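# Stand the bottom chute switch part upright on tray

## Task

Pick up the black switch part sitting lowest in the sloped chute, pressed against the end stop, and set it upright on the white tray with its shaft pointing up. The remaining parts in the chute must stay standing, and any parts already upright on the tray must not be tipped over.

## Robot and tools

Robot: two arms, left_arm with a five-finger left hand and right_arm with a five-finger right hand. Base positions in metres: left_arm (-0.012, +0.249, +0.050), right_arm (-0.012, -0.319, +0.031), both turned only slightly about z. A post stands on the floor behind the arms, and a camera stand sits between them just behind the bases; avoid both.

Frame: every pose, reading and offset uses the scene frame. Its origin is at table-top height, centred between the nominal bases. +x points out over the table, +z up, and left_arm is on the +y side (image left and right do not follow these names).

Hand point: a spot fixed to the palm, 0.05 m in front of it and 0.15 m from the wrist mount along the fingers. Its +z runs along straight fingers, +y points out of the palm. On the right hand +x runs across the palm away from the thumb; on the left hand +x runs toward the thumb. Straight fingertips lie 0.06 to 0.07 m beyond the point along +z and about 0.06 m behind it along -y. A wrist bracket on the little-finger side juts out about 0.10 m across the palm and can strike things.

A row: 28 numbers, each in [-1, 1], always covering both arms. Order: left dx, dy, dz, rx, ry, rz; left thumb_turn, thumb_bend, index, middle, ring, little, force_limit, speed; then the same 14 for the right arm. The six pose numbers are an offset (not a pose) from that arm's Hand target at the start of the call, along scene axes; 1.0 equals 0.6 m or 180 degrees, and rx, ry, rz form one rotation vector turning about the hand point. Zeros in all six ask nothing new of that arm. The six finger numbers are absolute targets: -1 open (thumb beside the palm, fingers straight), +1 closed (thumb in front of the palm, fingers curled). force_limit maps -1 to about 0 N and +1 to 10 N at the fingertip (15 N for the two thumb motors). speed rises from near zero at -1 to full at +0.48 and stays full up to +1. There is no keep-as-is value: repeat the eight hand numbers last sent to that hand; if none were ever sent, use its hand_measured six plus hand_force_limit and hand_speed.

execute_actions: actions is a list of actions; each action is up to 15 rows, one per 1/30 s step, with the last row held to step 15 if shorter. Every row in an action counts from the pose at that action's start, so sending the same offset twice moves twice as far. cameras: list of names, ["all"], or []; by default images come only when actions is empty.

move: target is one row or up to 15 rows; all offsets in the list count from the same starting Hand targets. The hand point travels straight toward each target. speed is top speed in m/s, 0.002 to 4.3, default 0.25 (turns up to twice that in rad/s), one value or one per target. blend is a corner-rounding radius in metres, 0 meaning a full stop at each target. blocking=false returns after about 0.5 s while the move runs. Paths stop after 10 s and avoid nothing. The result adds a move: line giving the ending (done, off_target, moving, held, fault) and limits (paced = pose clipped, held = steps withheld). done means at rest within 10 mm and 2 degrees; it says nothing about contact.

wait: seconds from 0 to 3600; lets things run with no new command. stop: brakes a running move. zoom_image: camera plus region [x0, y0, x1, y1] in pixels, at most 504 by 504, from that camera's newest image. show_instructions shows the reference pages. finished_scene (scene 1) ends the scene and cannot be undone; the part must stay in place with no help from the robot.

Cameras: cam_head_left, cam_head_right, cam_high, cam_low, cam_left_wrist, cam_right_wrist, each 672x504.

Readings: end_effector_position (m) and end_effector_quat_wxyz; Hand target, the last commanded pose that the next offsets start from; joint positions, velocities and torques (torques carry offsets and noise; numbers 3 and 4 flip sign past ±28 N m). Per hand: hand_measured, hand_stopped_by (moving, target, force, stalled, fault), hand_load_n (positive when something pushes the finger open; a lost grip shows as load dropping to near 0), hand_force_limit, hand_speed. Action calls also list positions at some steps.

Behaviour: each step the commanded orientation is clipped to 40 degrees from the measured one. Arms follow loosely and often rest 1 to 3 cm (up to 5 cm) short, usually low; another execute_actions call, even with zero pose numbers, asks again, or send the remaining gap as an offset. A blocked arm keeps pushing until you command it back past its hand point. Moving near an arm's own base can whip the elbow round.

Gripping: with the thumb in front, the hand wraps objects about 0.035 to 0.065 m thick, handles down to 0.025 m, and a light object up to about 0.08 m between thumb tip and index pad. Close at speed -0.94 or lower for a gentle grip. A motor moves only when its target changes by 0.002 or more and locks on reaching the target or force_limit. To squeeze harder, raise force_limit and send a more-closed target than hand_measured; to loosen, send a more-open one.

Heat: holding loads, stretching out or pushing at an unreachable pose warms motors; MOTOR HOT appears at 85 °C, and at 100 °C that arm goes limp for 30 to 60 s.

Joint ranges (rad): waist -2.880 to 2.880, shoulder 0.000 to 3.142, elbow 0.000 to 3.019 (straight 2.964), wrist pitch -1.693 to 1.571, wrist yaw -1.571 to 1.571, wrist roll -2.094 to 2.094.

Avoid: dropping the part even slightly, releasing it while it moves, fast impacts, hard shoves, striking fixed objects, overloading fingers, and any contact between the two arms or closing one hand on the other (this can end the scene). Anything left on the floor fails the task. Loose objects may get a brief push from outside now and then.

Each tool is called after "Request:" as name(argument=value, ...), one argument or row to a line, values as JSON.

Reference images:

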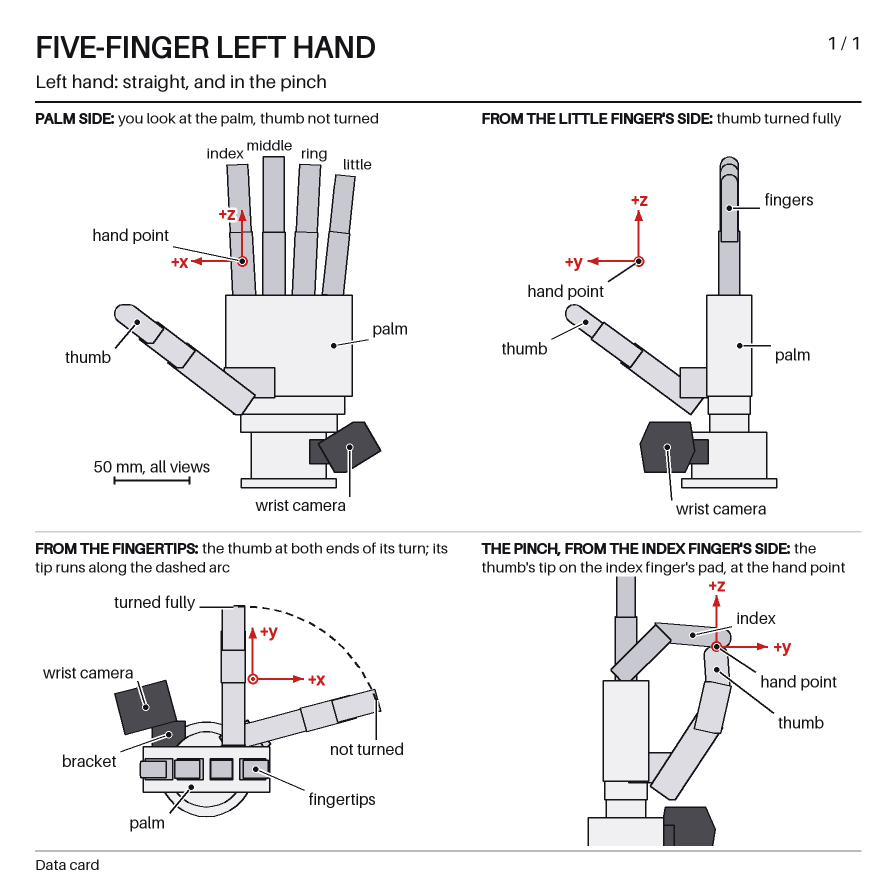

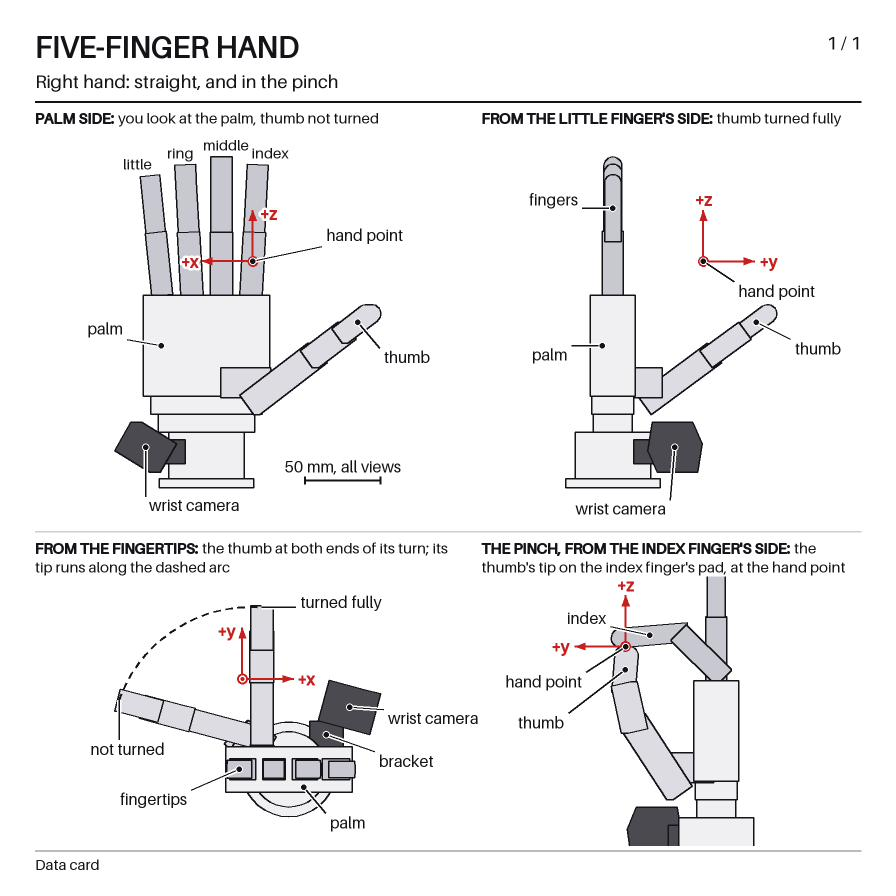

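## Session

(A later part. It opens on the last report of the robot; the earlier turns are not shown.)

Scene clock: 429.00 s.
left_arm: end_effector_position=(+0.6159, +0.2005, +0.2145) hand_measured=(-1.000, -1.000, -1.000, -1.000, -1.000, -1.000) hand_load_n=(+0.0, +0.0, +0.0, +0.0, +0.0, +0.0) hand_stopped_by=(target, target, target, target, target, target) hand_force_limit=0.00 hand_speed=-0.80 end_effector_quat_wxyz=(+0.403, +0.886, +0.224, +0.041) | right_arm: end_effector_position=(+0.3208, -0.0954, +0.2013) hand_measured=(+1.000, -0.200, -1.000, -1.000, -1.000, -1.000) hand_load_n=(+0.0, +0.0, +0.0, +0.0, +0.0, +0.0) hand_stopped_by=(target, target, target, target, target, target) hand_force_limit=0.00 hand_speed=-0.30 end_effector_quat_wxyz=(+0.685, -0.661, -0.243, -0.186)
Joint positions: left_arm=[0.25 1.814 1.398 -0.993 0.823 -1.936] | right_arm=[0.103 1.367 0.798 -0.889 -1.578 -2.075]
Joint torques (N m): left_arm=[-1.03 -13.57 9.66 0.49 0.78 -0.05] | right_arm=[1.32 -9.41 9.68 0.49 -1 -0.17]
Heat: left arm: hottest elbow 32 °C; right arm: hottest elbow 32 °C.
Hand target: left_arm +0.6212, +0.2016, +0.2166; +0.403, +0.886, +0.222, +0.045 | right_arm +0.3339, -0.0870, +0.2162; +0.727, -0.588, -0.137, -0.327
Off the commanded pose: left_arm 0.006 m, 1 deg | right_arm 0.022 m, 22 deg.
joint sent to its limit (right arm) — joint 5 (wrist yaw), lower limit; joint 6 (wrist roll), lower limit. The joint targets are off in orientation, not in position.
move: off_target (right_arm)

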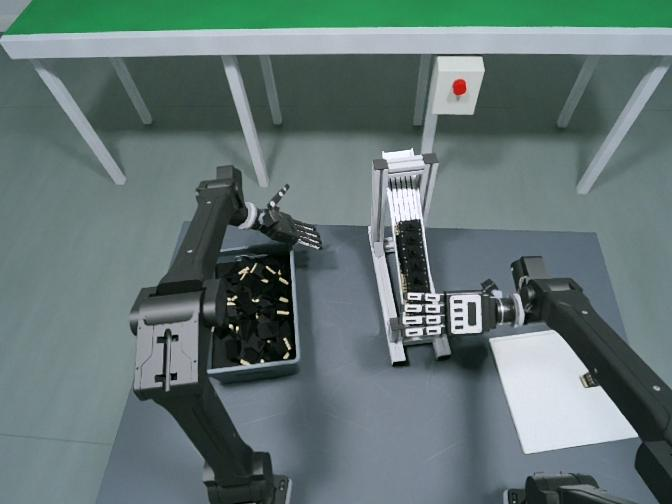

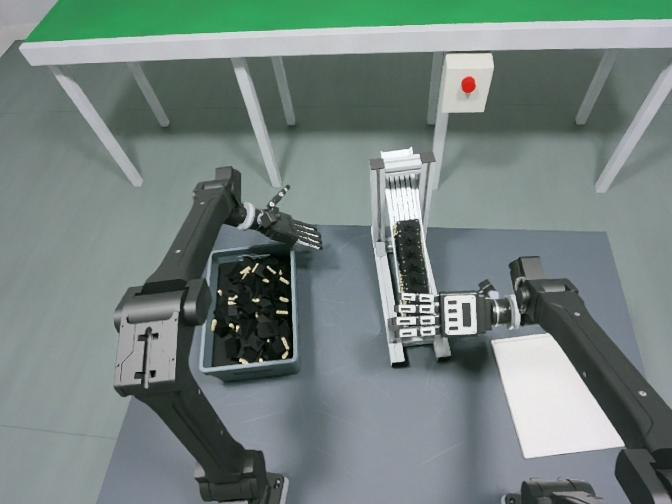

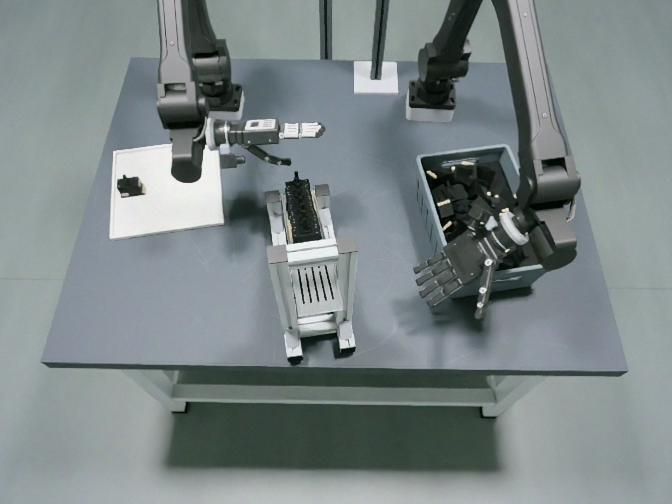

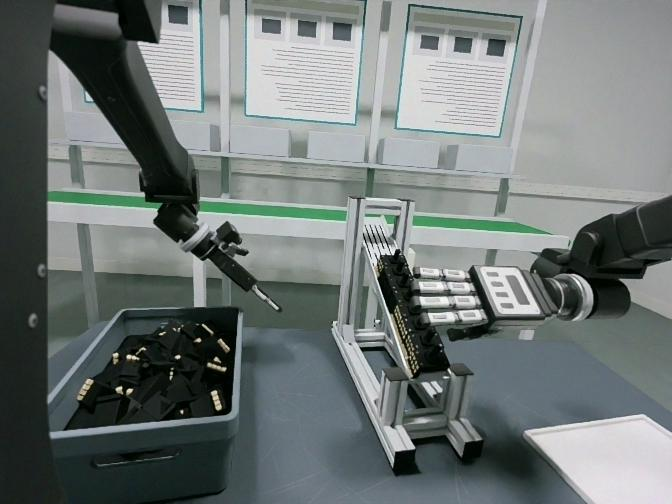

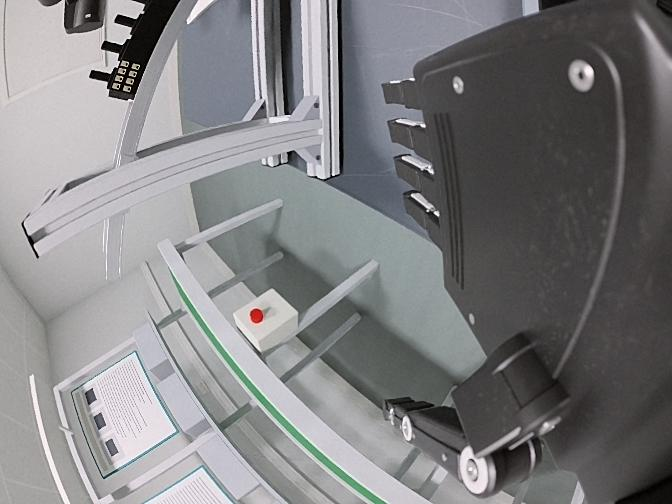

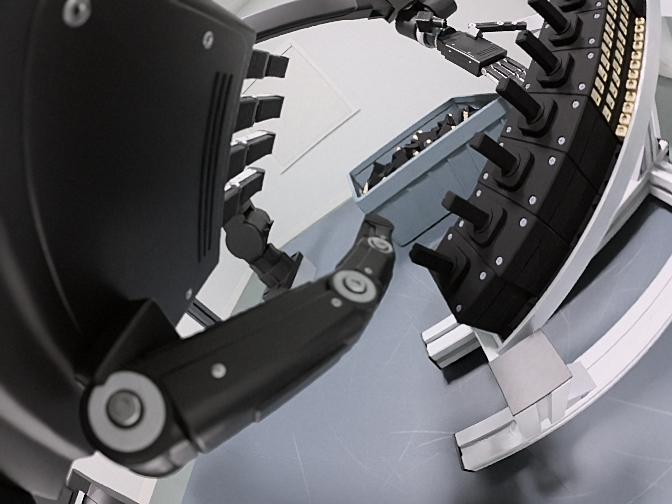

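Request:
move(
  target=[
    [0,0,0,0,0,0,-1,-1,-1,-1,-1,-1,0,-0.8,0.019,0.0,-0.03,0,0,0,1,-0.2,-1,-1,-1,-1,0,-0.3],
  ],
  speed=0.08,
  cameras=["cam_high","cam_right_wrist","cam_low"],
)

Request:
zoom_image(
  camera="cam_right_wrist",
  region=[230, 130, 530, 360],
)

Request:
zoom_image(
  camera="cam_high",
  region=[250, 110, 350, 210],
)

Scene clock: 480.67 s.
left_arm: end_effector_position=(+0.6159, +0.2005, +0.2145) hand_measured=(-1.000, -1.000, -1.000, -1.000, -1.000, -1.000) hand_load_n=(+0.0, +0.0, +0.0, +0.0, +0.0, +0.0) hand_stopped_by=(target, target, target, target, target, target) hand_force_limit=0.00 hand_speed=-0.80 end_effector_quat_wxyz=(+0.403, +0.886, +0.224, +0.041) | right_arm: end_effector_position=(+0.3313, -0.0945, +0.1849) hand_measured=(+1.000, -0.200, -1.000, -1.000, -1.000, -1.000) hand_load_n=(+0.0, +0.0, +0.0, +0.0, +0.0, +0.0) hand_stopped_by=(target, target, target, target, target, target) hand_force_limit=0.00 hand_speed=-0.30 end_effector_quat_wxyz=(+0.685, -0.661, -0.244, -0.187)
Joint positions: left_arm=[0.25 1.814 1.398 -0.993 0.823 -1.936] | right_arm=[0.103 1.422 0.801 -0.833 -1.578 -2.075]
Joint torques (N m): left_arm=[-1.08 -13.51 9.66 0.47 0.78 -0.05] | right_arm=[1.03 -9.76 9.36 0.53 -1 -0.17]
Heat: left arm: hottest elbow 32 °C; right arm: hottest shoulder 31 °C.
Hand target: left_arm +0.6212, +0.2016, +0.2166; +0.403, +0.886, +0.222, +0.045 | right_arm +0.3452, -0.0870, +0.1982; +0.727, -0.588, -0.137, -0.327
Off the commanded pose: left_arm 0.006 m, 1 deg | right_arm 0.021 m, 22 deg.
joint sent to its limit (right arm) — joint 5 (wrist yaw), lower limit; joint 6 (wrist roll), lower limit. The joint targets are off in orientation, not in position.
move: off_target (right_arm)
Images, in order (width x height): cam_high 672x504, cam_low 672x504, cam_right_wrist 672x504.

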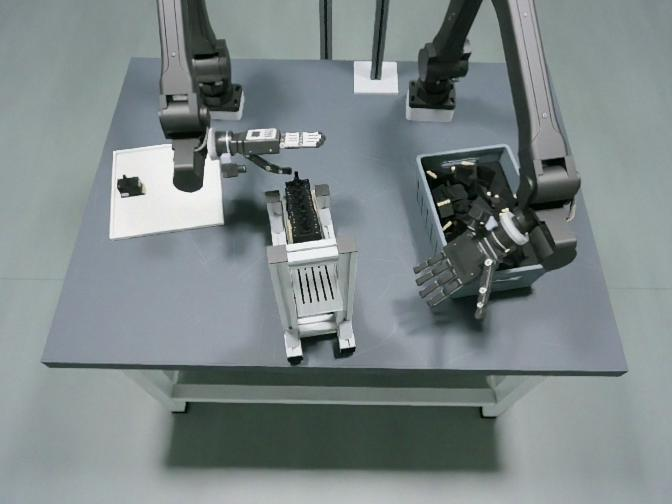

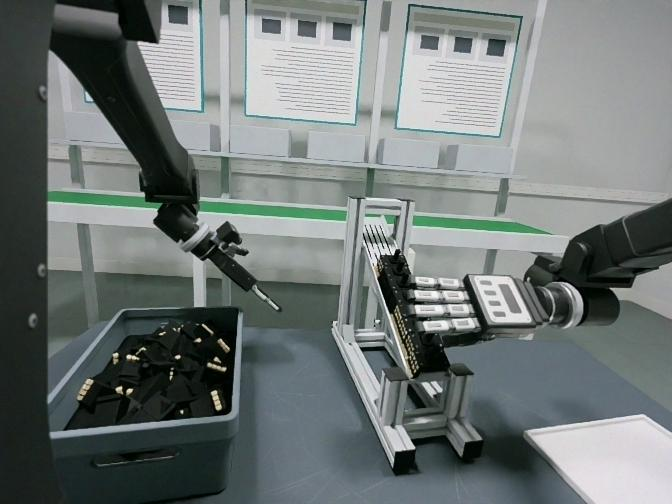

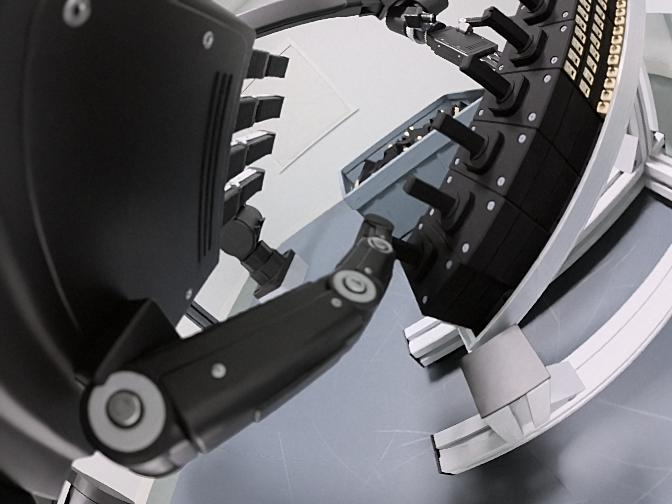

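Scaled by 1.680 from the camera's image (finer frame: 960x720).

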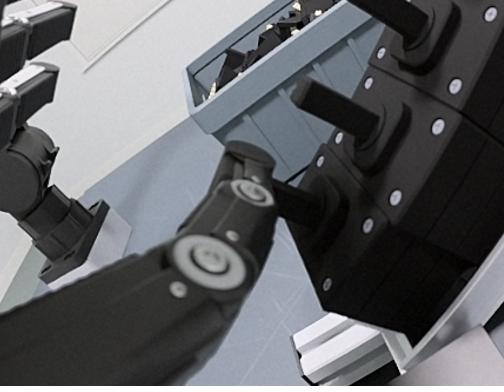

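Scaled by 5.040.

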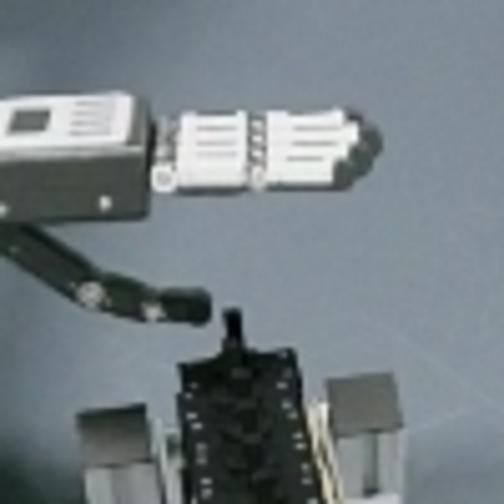

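Request:
move(
  target=[
    [0,0,0,0,0,0,-1,-1,-1,-1,-1,-1,0,-0.8,0,0,0,0,0,0,0.75,-0.2,-1,-1,-1,-1,0,-0.5],
    [0,0,0,0,0,0,-1,-1,-1,-1,-1,-1,0,-0.8,0.017,0.002,-0.023,0,0,0,0.75,-0.2,-1,-1,-1,-1,0,-0.5],
  ],
  speed=0.05,
  cameras=["cam_high","cam_right_wrist","cam_low"],
)

Request:
zoom_image(
  camera="cam_right_wrist",
  region=[230, 130, 530, 360],
)

Request:
zoom_image(
  camera="cam_high",
  region=[250, 110, 350, 210],
)

Request:
zoom_image(
  camera="cam_low",
  region=[360, 240, 500, 400],
)

Scene clock: 503.50 s.
left_arm: end_effector_position=(+0.6159, +0.2005, +0.2145) hand_measured=(-1.000, -1.000, -1.000, -1.000, -1.000, -1.000) hand_load_n=(+0.0, +0.0, +0.0, +0.0, +0.0, +0.0) hand_stopped_by=(target, target, target, target, target, target) hand_force_limit=0.00 hand_speed=-0.80 end_effector_quat_wxyz=(+0.403, +0.886, +0.224, +0.041) | right_arm: end_effector_position=(+0.3411, -0.0937, +0.1723) hand_measured=(+0.750, -0.200, -1.000, -1.000, -1.000, -1.000) hand_load_n=(+0.5, +0.0, +0.0, +0.0, +0.0, +0.0) hand_stopped_by=(target, target, target, target, target, target) hand_force_limit=0.00 hand_speed=-0.50 end_effector_quat_wxyz=(+0.684, -0.661, -0.245, -0.188)
Joint positions: left_arm=[0.25 1.814 1.398 -0.993 0.823 -1.936] | right_arm=[0.103 1.469 0.81 -0.793 -1.578 -2.075]
Joint torques (N m): left_arm=[-1.03 -13.51 9.68 0.49 0.78 -0.05] | right_arm=[1.08 -9.99 9.21 0.5 -1 -0.16]
Heat: left arm: hottest elbow 33 °C; right arm: hottest elbow 32 °C.
Hand target: left_arm +0.6212, +0.2016, +0.2166; +0.403, +0.886, +0.222, +0.045 | right_arm +0.3555, -0.0858, +0.1844; +0.727, -0.588, -0.137, -0.327
Off the commanded pose: left_arm 0.006 m, 1 deg | right_arm 0.020 m, 22 deg.
joint sent to its limit (right arm) — joint 5 (wrist yaw), lower limit; joint 6 (wrist roll), lower limit. The joint targets are off in orientation, not in position.
move: off_target (right_arm)
Images, in order (width x height): cam_high 672x504, cam_low 672x504, cam_right_wrist 672x504.

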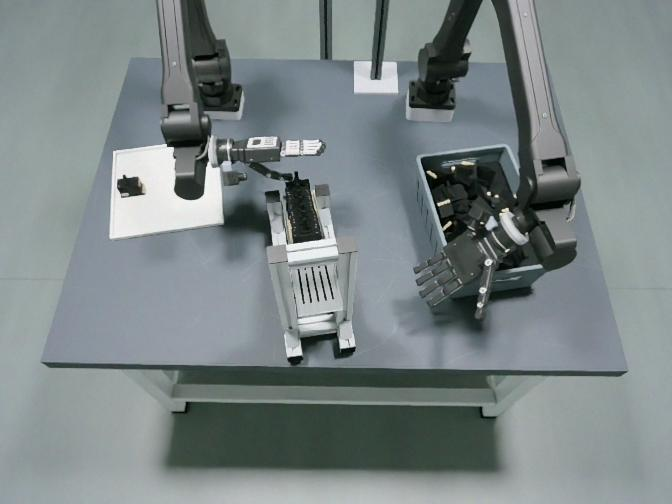

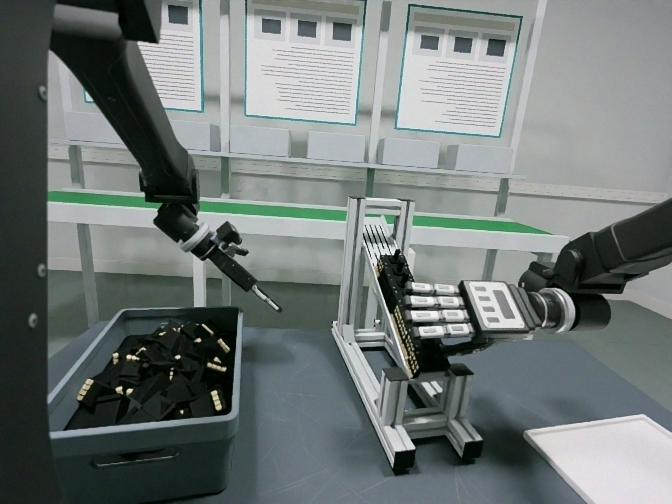

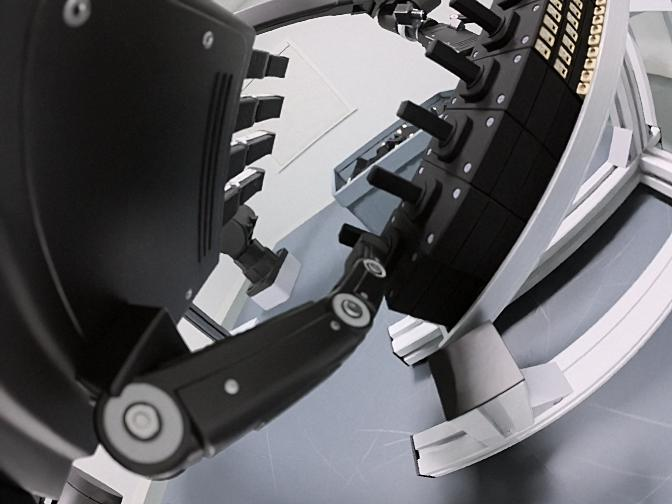

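Scaled by 1.680 from the camera's image (finer frame: 960x720).

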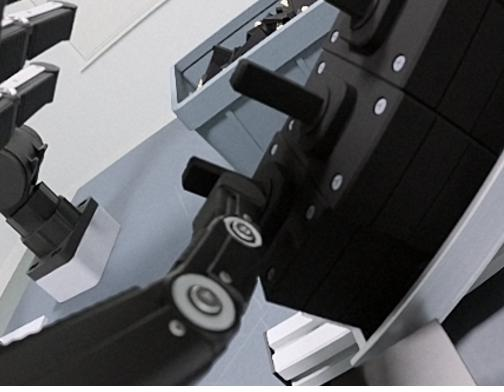

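Scaled by 5.040.

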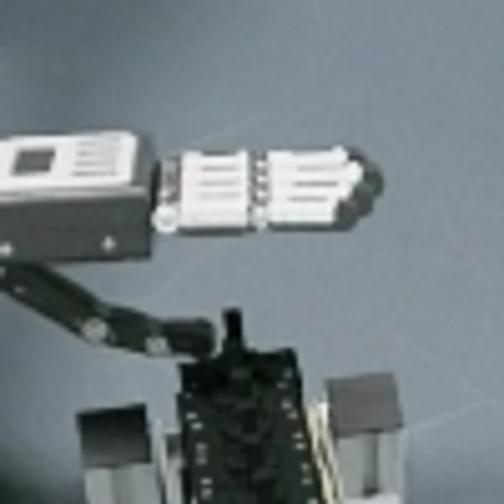

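Scaled by 3.150.

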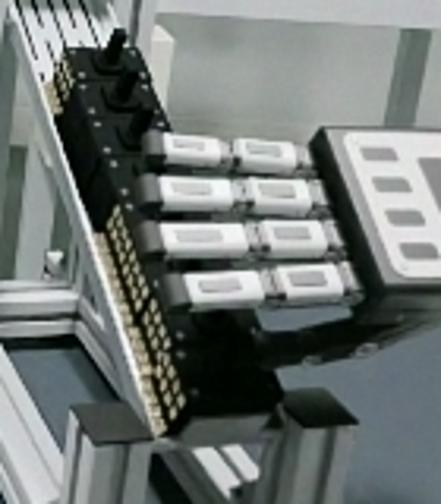

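Request:
move(
  target=[
    [0,0,0,0,0,0,-1,-1,-1,-1,-1,-1,0,-0.8,0,0,0,0,0,0,0.75,-0.2,-0.05,-1,-1,-1,-0.6,-0.6],
  ],
  speed=0.05,
  cameras=["cam_high","cam_right_wrist","cam_low"],
)

Request:
zoom_image(
  camera="cam_right_wrist",
  region=[230, 130, 530, 360],
)

Request:
zoom_image(
  camera="cam_high",
  region=[250, 110, 350, 210],
)

Scene clock: 521.63 s.
left_arm: end_effector_position=(+0.6159, +0.2005, +0.2145) hand_measured=(-1.000, -1.000, -1.000, -1.000, -1.000, -1.000) hand_load_n=(+0.0, +0.0, +0.0, +0.0, +0.0, +0.0) hand_stopped_by=(target, target, target, target, target, target) hand_force_limit=0.00 hand_speed=-0.80 end_effector_quat_wxyz=(+0.403, +0.886, +0.224, +0.041) | right_arm: end_effector_position=(+0.3411, -0.0937, +0.1723) hand_measured=(+0.750, -0.200, -0.050, -1.000, -1.000, -1.000) hand_load_n=(+0.0, +0.0, +0.5, +0.0, +0.0, +0.0) hand_stopped_by=(target, target, target, target, target, target) hand_force_limit=-0.60 hand_speed=-0.60 end_effector_quat_wxyz=(+0.684, -0.661, -0.245, -0.188)
Joint positions: left_arm=[0.25 1.814 1.398 -0.993 0.823 -1.936] | right_arm=[0.103 1.469 0.81 -0.793 -1.578 -2.075]
Joint torques (N m): left_arm=[-1.03 -13.57 9.66 0.49 0.79 -0.05] | right_arm=[1.08 -10.05 9.21 0.5 -1 -0.16]
Heat: left arm: hottest elbow 33 °C; right arm: hottest elbow 32 °C.
Hand target: left_arm +0.6212, +0.2016, +0.2166; +0.403, +0.886, +0.222, +0.045 | right_arm +0.3554, -0.0858, +0.1844; +0.727, -0.588, -0.137, -0.326
Off the commanded pose: left_arm 0.006 m, 1 deg | right_arm 0.020 m, 22 deg.
joint sent to its limit (right arm) — joint 5 (wrist yaw), lower limit; joint 6 (wrist roll), lower limit. The joint targets are off in orientation, not in position.
move: done
Images, in order (width x height): cam_high 672x504, cam_low 672x504, cam_right_wrist 672x504.

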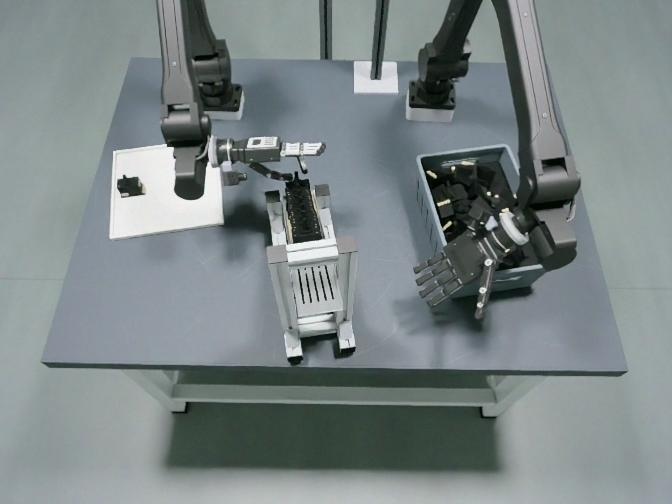

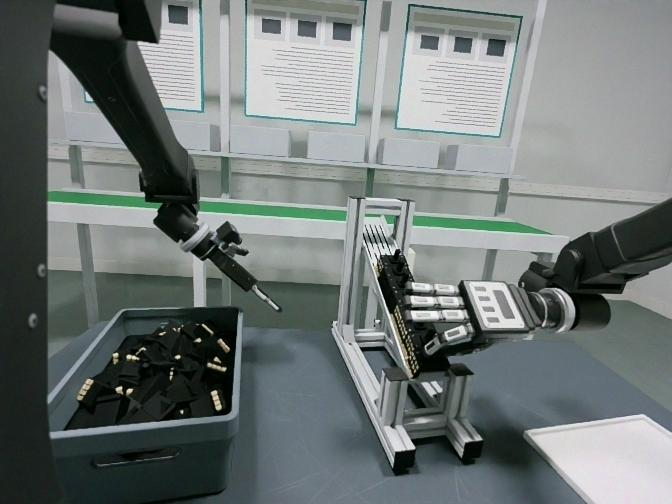

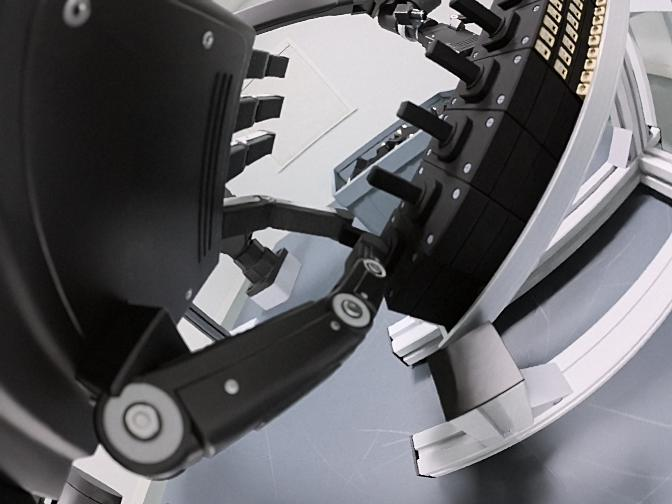

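Scaled by 1.680 from the camera's image (finer frame: 960x720).

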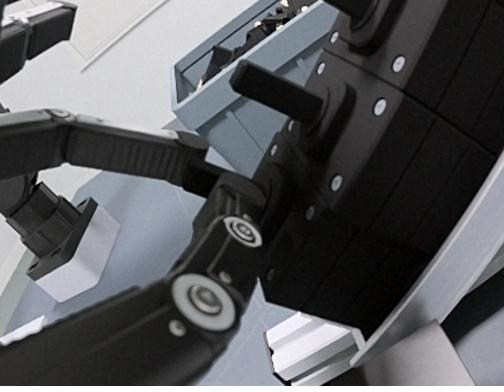

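Scaled by 5.040.

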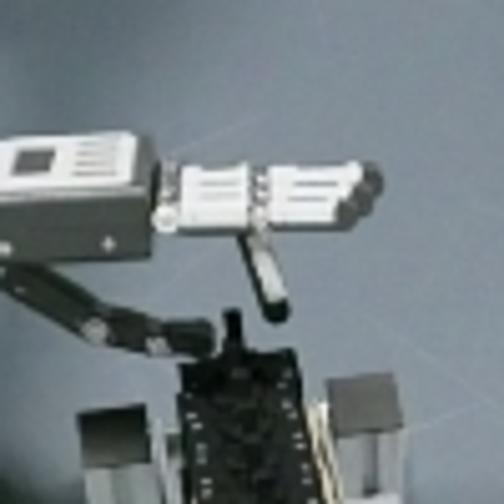

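Request:
zoom_image(
  camera="cam_right_wrist",
  region=[300, 190, 430, 310],
)

Request:
zoom_image(
  camera="cam_low",
  region=[400, 300, 490, 390],
)

Scaled by 3.877 from the camera's image (finer frame: 960x720).

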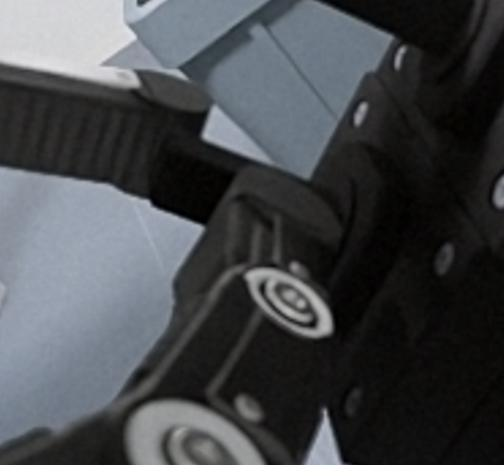

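Scaled by 5.600.

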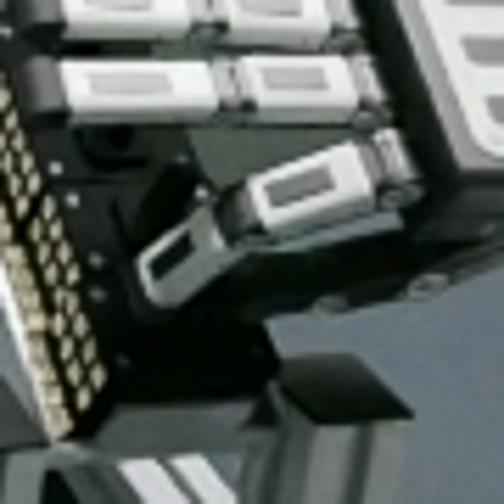

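Request:
move(
  target=[
    [0,0,0,0,0,0,-1,-1,-1,-1,-1,-1,0,-0.8,0,-0.006,0,0,0,0,0.75,-0.05,-0.3,-1,-1,-1,-0.6,-0.6],
    [0,0,0,0,0,0,-1,-1,-1,-1,-1,-1,0,-0.8,0.008,-0.005,-0.0115,0,0,0,0.75,-0.05,-0.3,-1,-1,-1,-0.6,-0.6],
    [0,0,0,0,0,0,-1,-1,-1,-1,-1,-1,0,-0.8,0.008,-0.005,-0.0115,0,0,0,0.75,-0.05,-0.06,-1,-1,-1,-0.6,-0.7],
  ],
  speed=0.04,
  cameras=["cam_high","cam_right_wrist","cam_low"],
)

Request:
zoom_image(
  camera="cam_right_wrist",
  region=[280, 170, 450, 320],
)

Request:
zoom_image(
  camera="cam_high",
  region=[250, 110, 350, 210],
)

Request:
zoom_image(
  camera="cam_low",
  region=[400, 300, 490, 390],
)

Scene clock: 562.17 s.
left_arm: end_effector_position=(+0.6159, +0.2005, +0.2145) hand_measured=(-1.000, -1.000, -1.000, -1.000, -1.000, -1.000) hand_load_n=(+0.0, -0.5, +0.0, +0.0, +0.0, +0.0) hand_stopped_by=(target, target, target, target, target, target) hand_force_limit=0.00 hand_speed=-0.80 end_effector_quat_wxyz=(+0.403, +0.886, +0.224, +0.041) | right_arm: end_effector_position=(+0.3441, -0.0934, +0.1667) hand_measured=(+0.750, -0.050, -0.060, -1.000, -1.000, -1.000) hand_load_n=(+0.0, +0.0, +0.0, +0.0, -0.5, +0.0) hand_stopped_by=(target, target, target, target, target, target) hand_force_limit=-0.60 hand_speed=-0.70 end_effector_quat_wxyz=(+0.684, -0.660, -0.246, -0.189)
Joint positions: left_arm=[0.25 1.814 1.398 -0.993 0.823 -1.936] | right_arm=[0.103 1.486 0.81 -0.772 -1.578 -2.075]
Joint torques (N m): left_arm=[-1.14 -13.57 9.66 0.47 0.78 -0.06] | right_arm=[0.38 -10.05 9.06 0.51 -0.99 -0.16]
Heat: left arm: hottest elbow 33 °C; right arm: hottest shoulder 31 °C.
Hand target: left_arm +0.6212, +0.2016, +0.2166; +0.403, +0.886, +0.222, +0.045 | right_arm +0.3603, -0.0888, +0.1775; +0.727, -0.588, -0.137, -0.326
Off the commanded pose: left_arm 0.006 m, 1 deg | right_arm 0.020 m, 22 deg.
joint sent to its limit (right arm) — joint 5 (wrist yaw), lower limit; joint 6 (wrist roll), lower limit. The joint targets are off in orientation, not in position.
move: off_target (right_arm); target 3's new numbers were sent with right_arm's hand 0.020 m and 22 deg from that target
Images, in order (width x height): cam_high 672x504, cam_low 672x504, cam_right_wrist 672x504.

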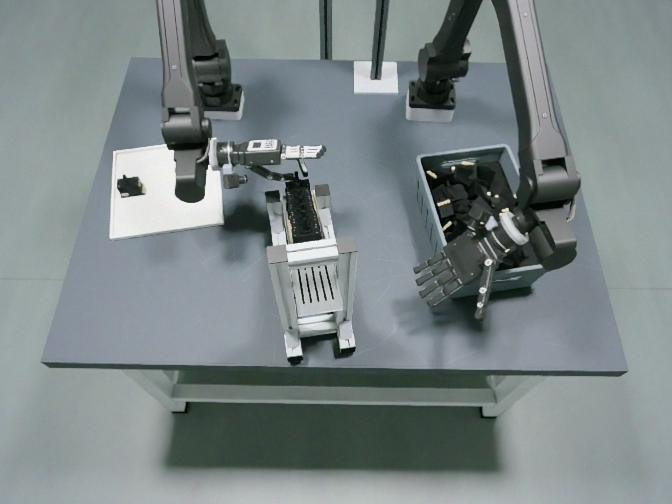

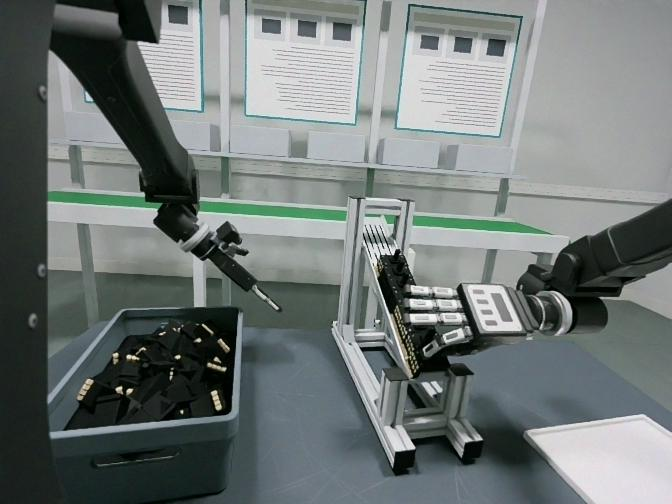

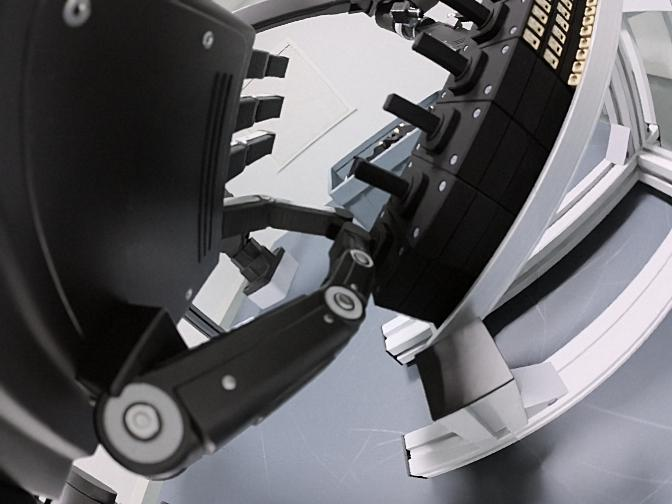

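Scaled by 2.965 from the camera's image (finer frame: 960x720).

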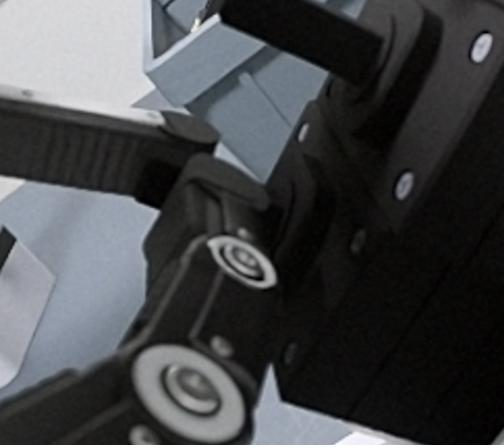

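Scaled by 5.040.

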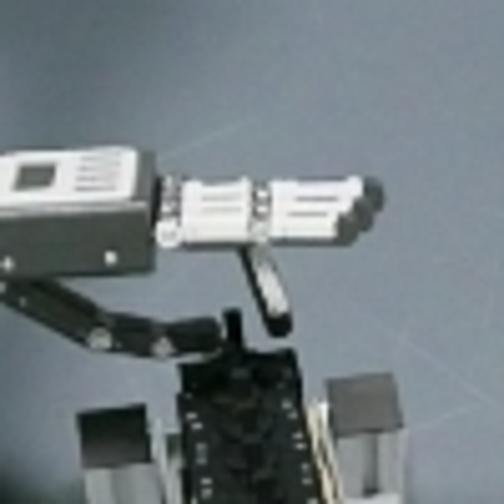

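Scaled by 5.600.

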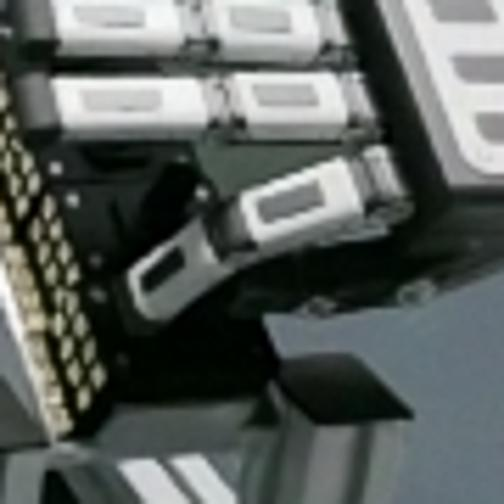

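Request:
move(
  target=[
    [0,0,0,0,0,0,-1,-1,-1,-1,-1,-1,0,-0.8,0,0,0,0,0,0,0.75,-0.05,0.25,-1,-1,-1,-0.6,-0.94],
  ],
  speed=0.04,
  cameras=["cam_high","cam_right_wrist"],
)

Request:
zoom_image(
  camera="cam_right_wrist",
  region=[280, 170, 450, 320],
)

Request:
zoom_image(
  camera="cam_high",
  region=[250, 110, 350, 210],
)

Scene clock: 574.63 s.
left_arm: end_effector_position=(+0.6159, +0.2005, +0.2145) hand_measured=(-1.000, -1.000, -1.000, -1.000, -1.000, -1.000) hand_load_n=(+0.0, +0.0, +0.0, +0.0, +0.0, +0.0) hand_stopped_by=(target, target, target, target, target, target) hand_force_limit=0.00 hand_speed=-0.80 end_effector_quat_wxyz=(+0.403, +0.886, +0.224, +0.041) | right_arm: end_effector_position=(+0.3442, -0.0934, +0.1667) hand_measured=(+0.750, -0.050, +0.120, -1.000, -1.000, -1.000) hand_load_n=(+0.0, +0.0, +2.0, +0.0, +0.0, +0.0) hand_stopped_by=(target, target, force, target, target, target) hand_force_limit=-0.60 hand_speed=-0.94 end_effector_quat_wxyz=(+0.684, -0.660, -0.246, -0.190)
Joint positions: left_arm=[0.25 1.814 1.398 -0.993 0.823 -1.936] | right_arm=[0.103 1.486 0.81 -0.772 -1.578 -2.076]
Joint torques (N m): left_arm=[-1.03 -13.57 9.66 0.49 0.79 -0.05] | right_arm=[0.38 -10.05 9.06 0.5 -0.97 -0.16]
Heat: left arm: hottest elbow 33 °C; right arm: hottest shoulder 31 °C.
Hand target: left_arm +0.6212, +0.2016, +0.2166; +0.403, +0.886, +0.222, +0.045 | right_arm +0.3603, -0.0888, +0.1775; +0.727, -0.588, -0.137, -0.327
Off the commanded pose: left_arm 0.006 m, 1 deg | right_arm 0.020 m, 22 deg.
joint sent to its limit (right arm) — joint 5 (wrist yaw), lower limit; joint 6 (wrist roll), lower limit. The joint targets are off in orientation, not in position.
move: done

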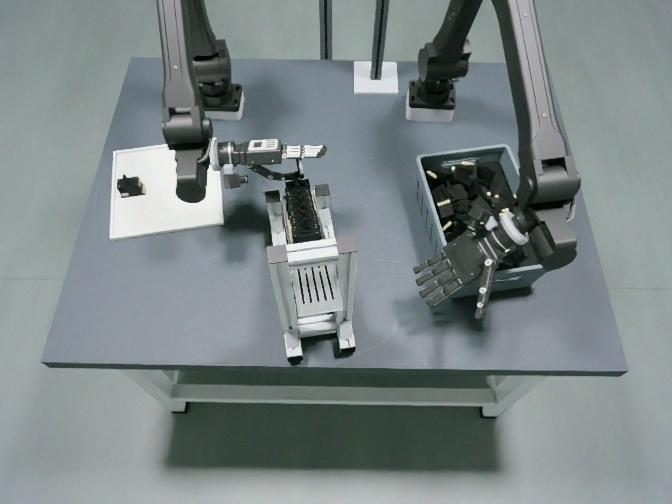

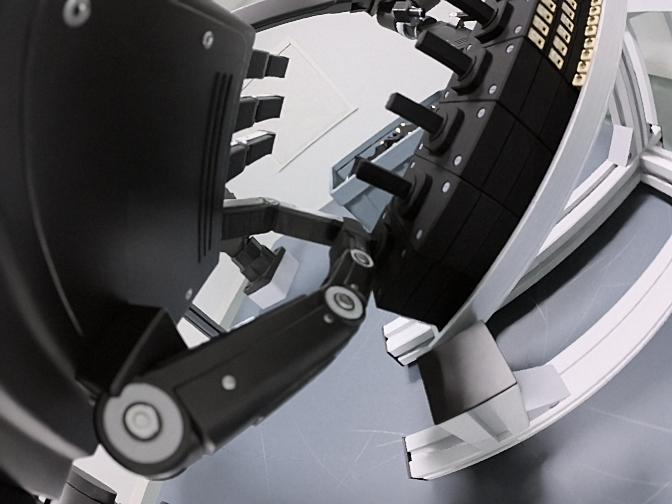

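Scaled by 2.965 from the camera's image (finer frame: 960x720).

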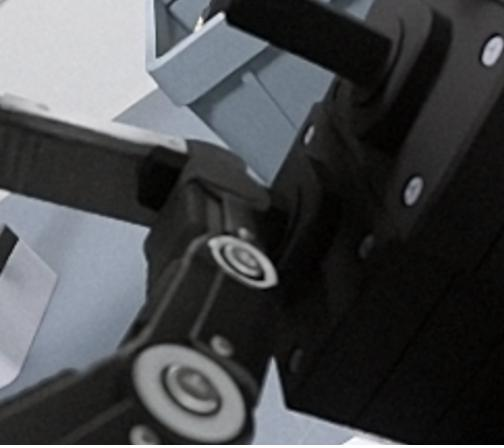

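Scaled by 5.040.

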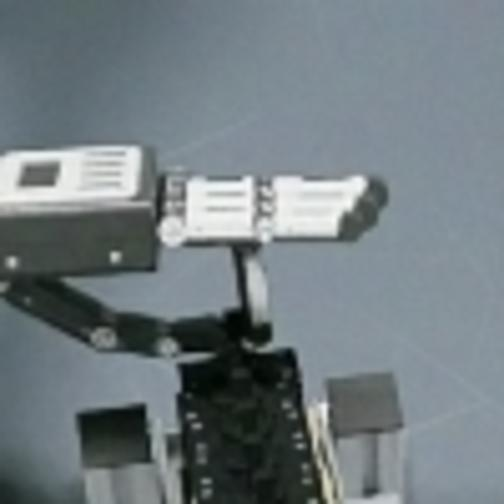

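Request:
move(
  target=[
    [0,0,0,0,0,0,-1,-1,-1,-1,-1,-1,0,-0.8,0,0,0,0,0,0,0.75,0.2,0.25,-1,-1,-1,-0.5,-0.94],
  ],
  speed=0.04,
  cameras=["cam_high","cam_right_wrist","cam_low"],
)

Request:
zoom_image(
  camera="cam_right_wrist",
  region=[280, 170, 450, 320],
)

Request:
zoom_image(
  camera="cam_high",
  region=[250, 110, 350, 210],
)

Request:
zoom_image(
  camera="cam_low",
  region=[400, 300, 490, 390],
)

Scene clock: 588.00 s.
left_arm: end_effector_position=(+0.6159, +0.2005, +0.2145) hand_measured=(-1.000, -1.000, -1.000, -1.000, -1.000, -1.000) hand_load_n=(+0.0, +0.0, +0.0, -0.5, +0.0, +0.0) hand_stopped_by=(target, target, target, target, target, target) hand_force_limit=0.00 hand_speed=-0.80 end_effector_quat_wxyz=(+0.403, +0.886, +0.224, +0.041) | right_arm: end_effector_position=(+0.3444, -0.0933, +0.1673) hand_measured=(+0.750, +0.200, +0.120, -1.000, -1.000, -1.000) hand_load_n=(+0.0, +0.0, +1.0, +0.0, +0.0, +0.0) hand_stopped_by=(target, target, force, target, target, target) hand_force_limit=-0.50 hand_speed=-0.94 end_effector_quat_wxyz=(+0.684, -0.659, -0.247, -0.190)
Joint positions: left_arm=[0.25 1.814 1.398 -0.993 0.823 -1.936] | right_arm=[0.103 1.486 0.811 -0.772 -1.58 -2.076]
Joint torques (N m): left_arm=[-1.08 -13.57 9.66 0.49 0.78 -0.05] | right_arm=[0.38 -10.05 9.05 0.5 -0.9 -0.15]
Heat: left arm: hottest elbow 33 °C; right arm: hottest shoulder 31 °C.
Hand target: left_arm +0.6212, +0.2016, +0.2166; +0.403, +0.886, +0.222, +0.045 | right_arm +0.3604, -0.0888, +0.1776; +0.727, -0.588, -0.137, -0.327
Off the commanded pose: left_arm 0.006 m, 1 deg | right_arm 0.019 m, 22 deg.
joint sent to its limit (right arm) — joint 5 (wrist yaw), lower limit; joint 6 (wrist roll), lower limit. The joint targets are off in orientation, not in position.
move: done
Images, in order (width x height): cam_high 672x504, cam_low 672x504, cam_right_wrist 672x504.

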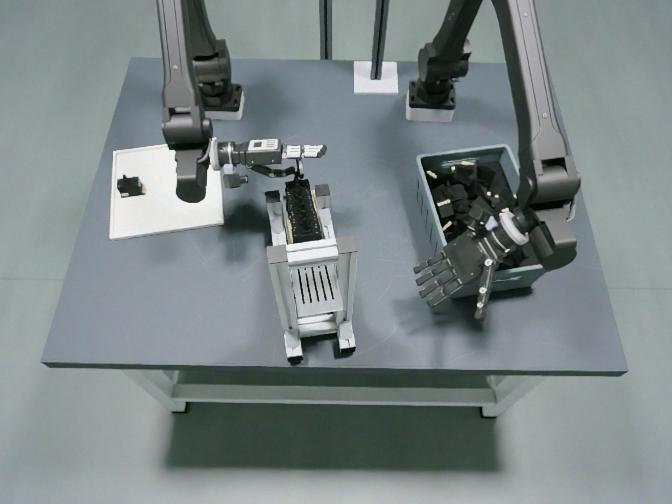

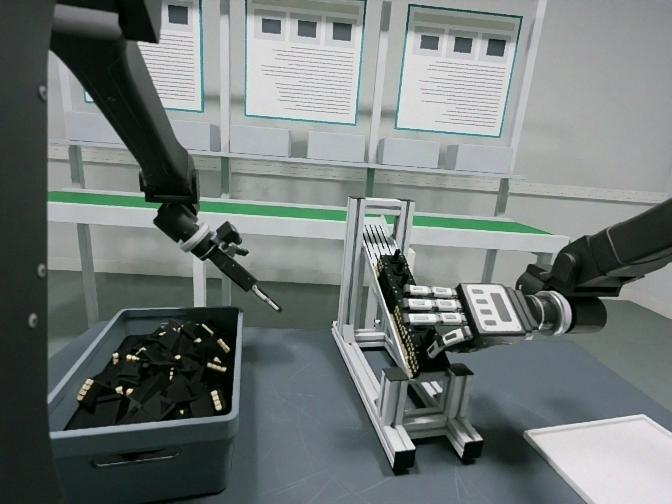

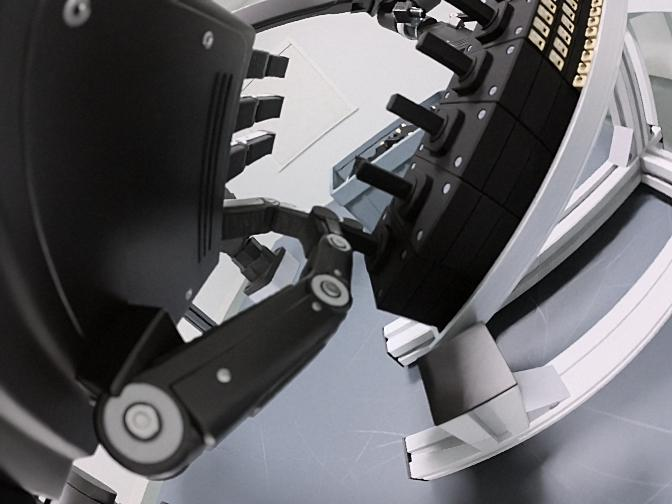

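Scaled by 2.965 from the camera's image (finer frame: 960x720).

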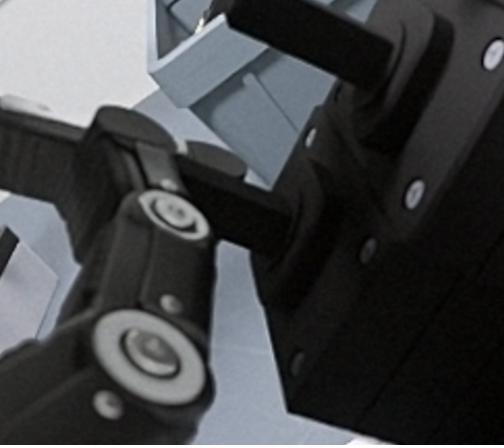

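Scaled by 5.040.

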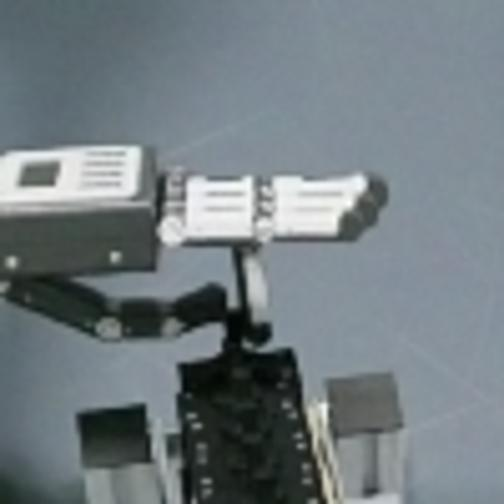

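Scaled by 5.600.

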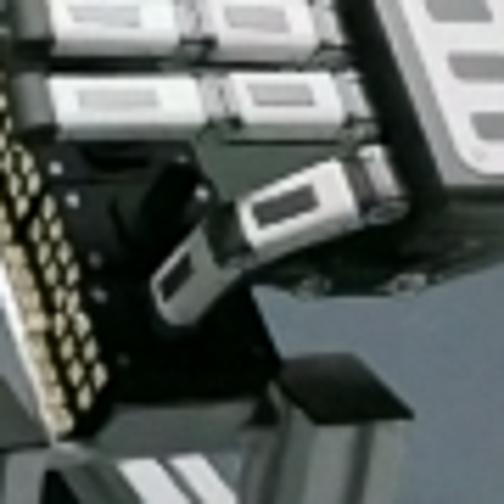

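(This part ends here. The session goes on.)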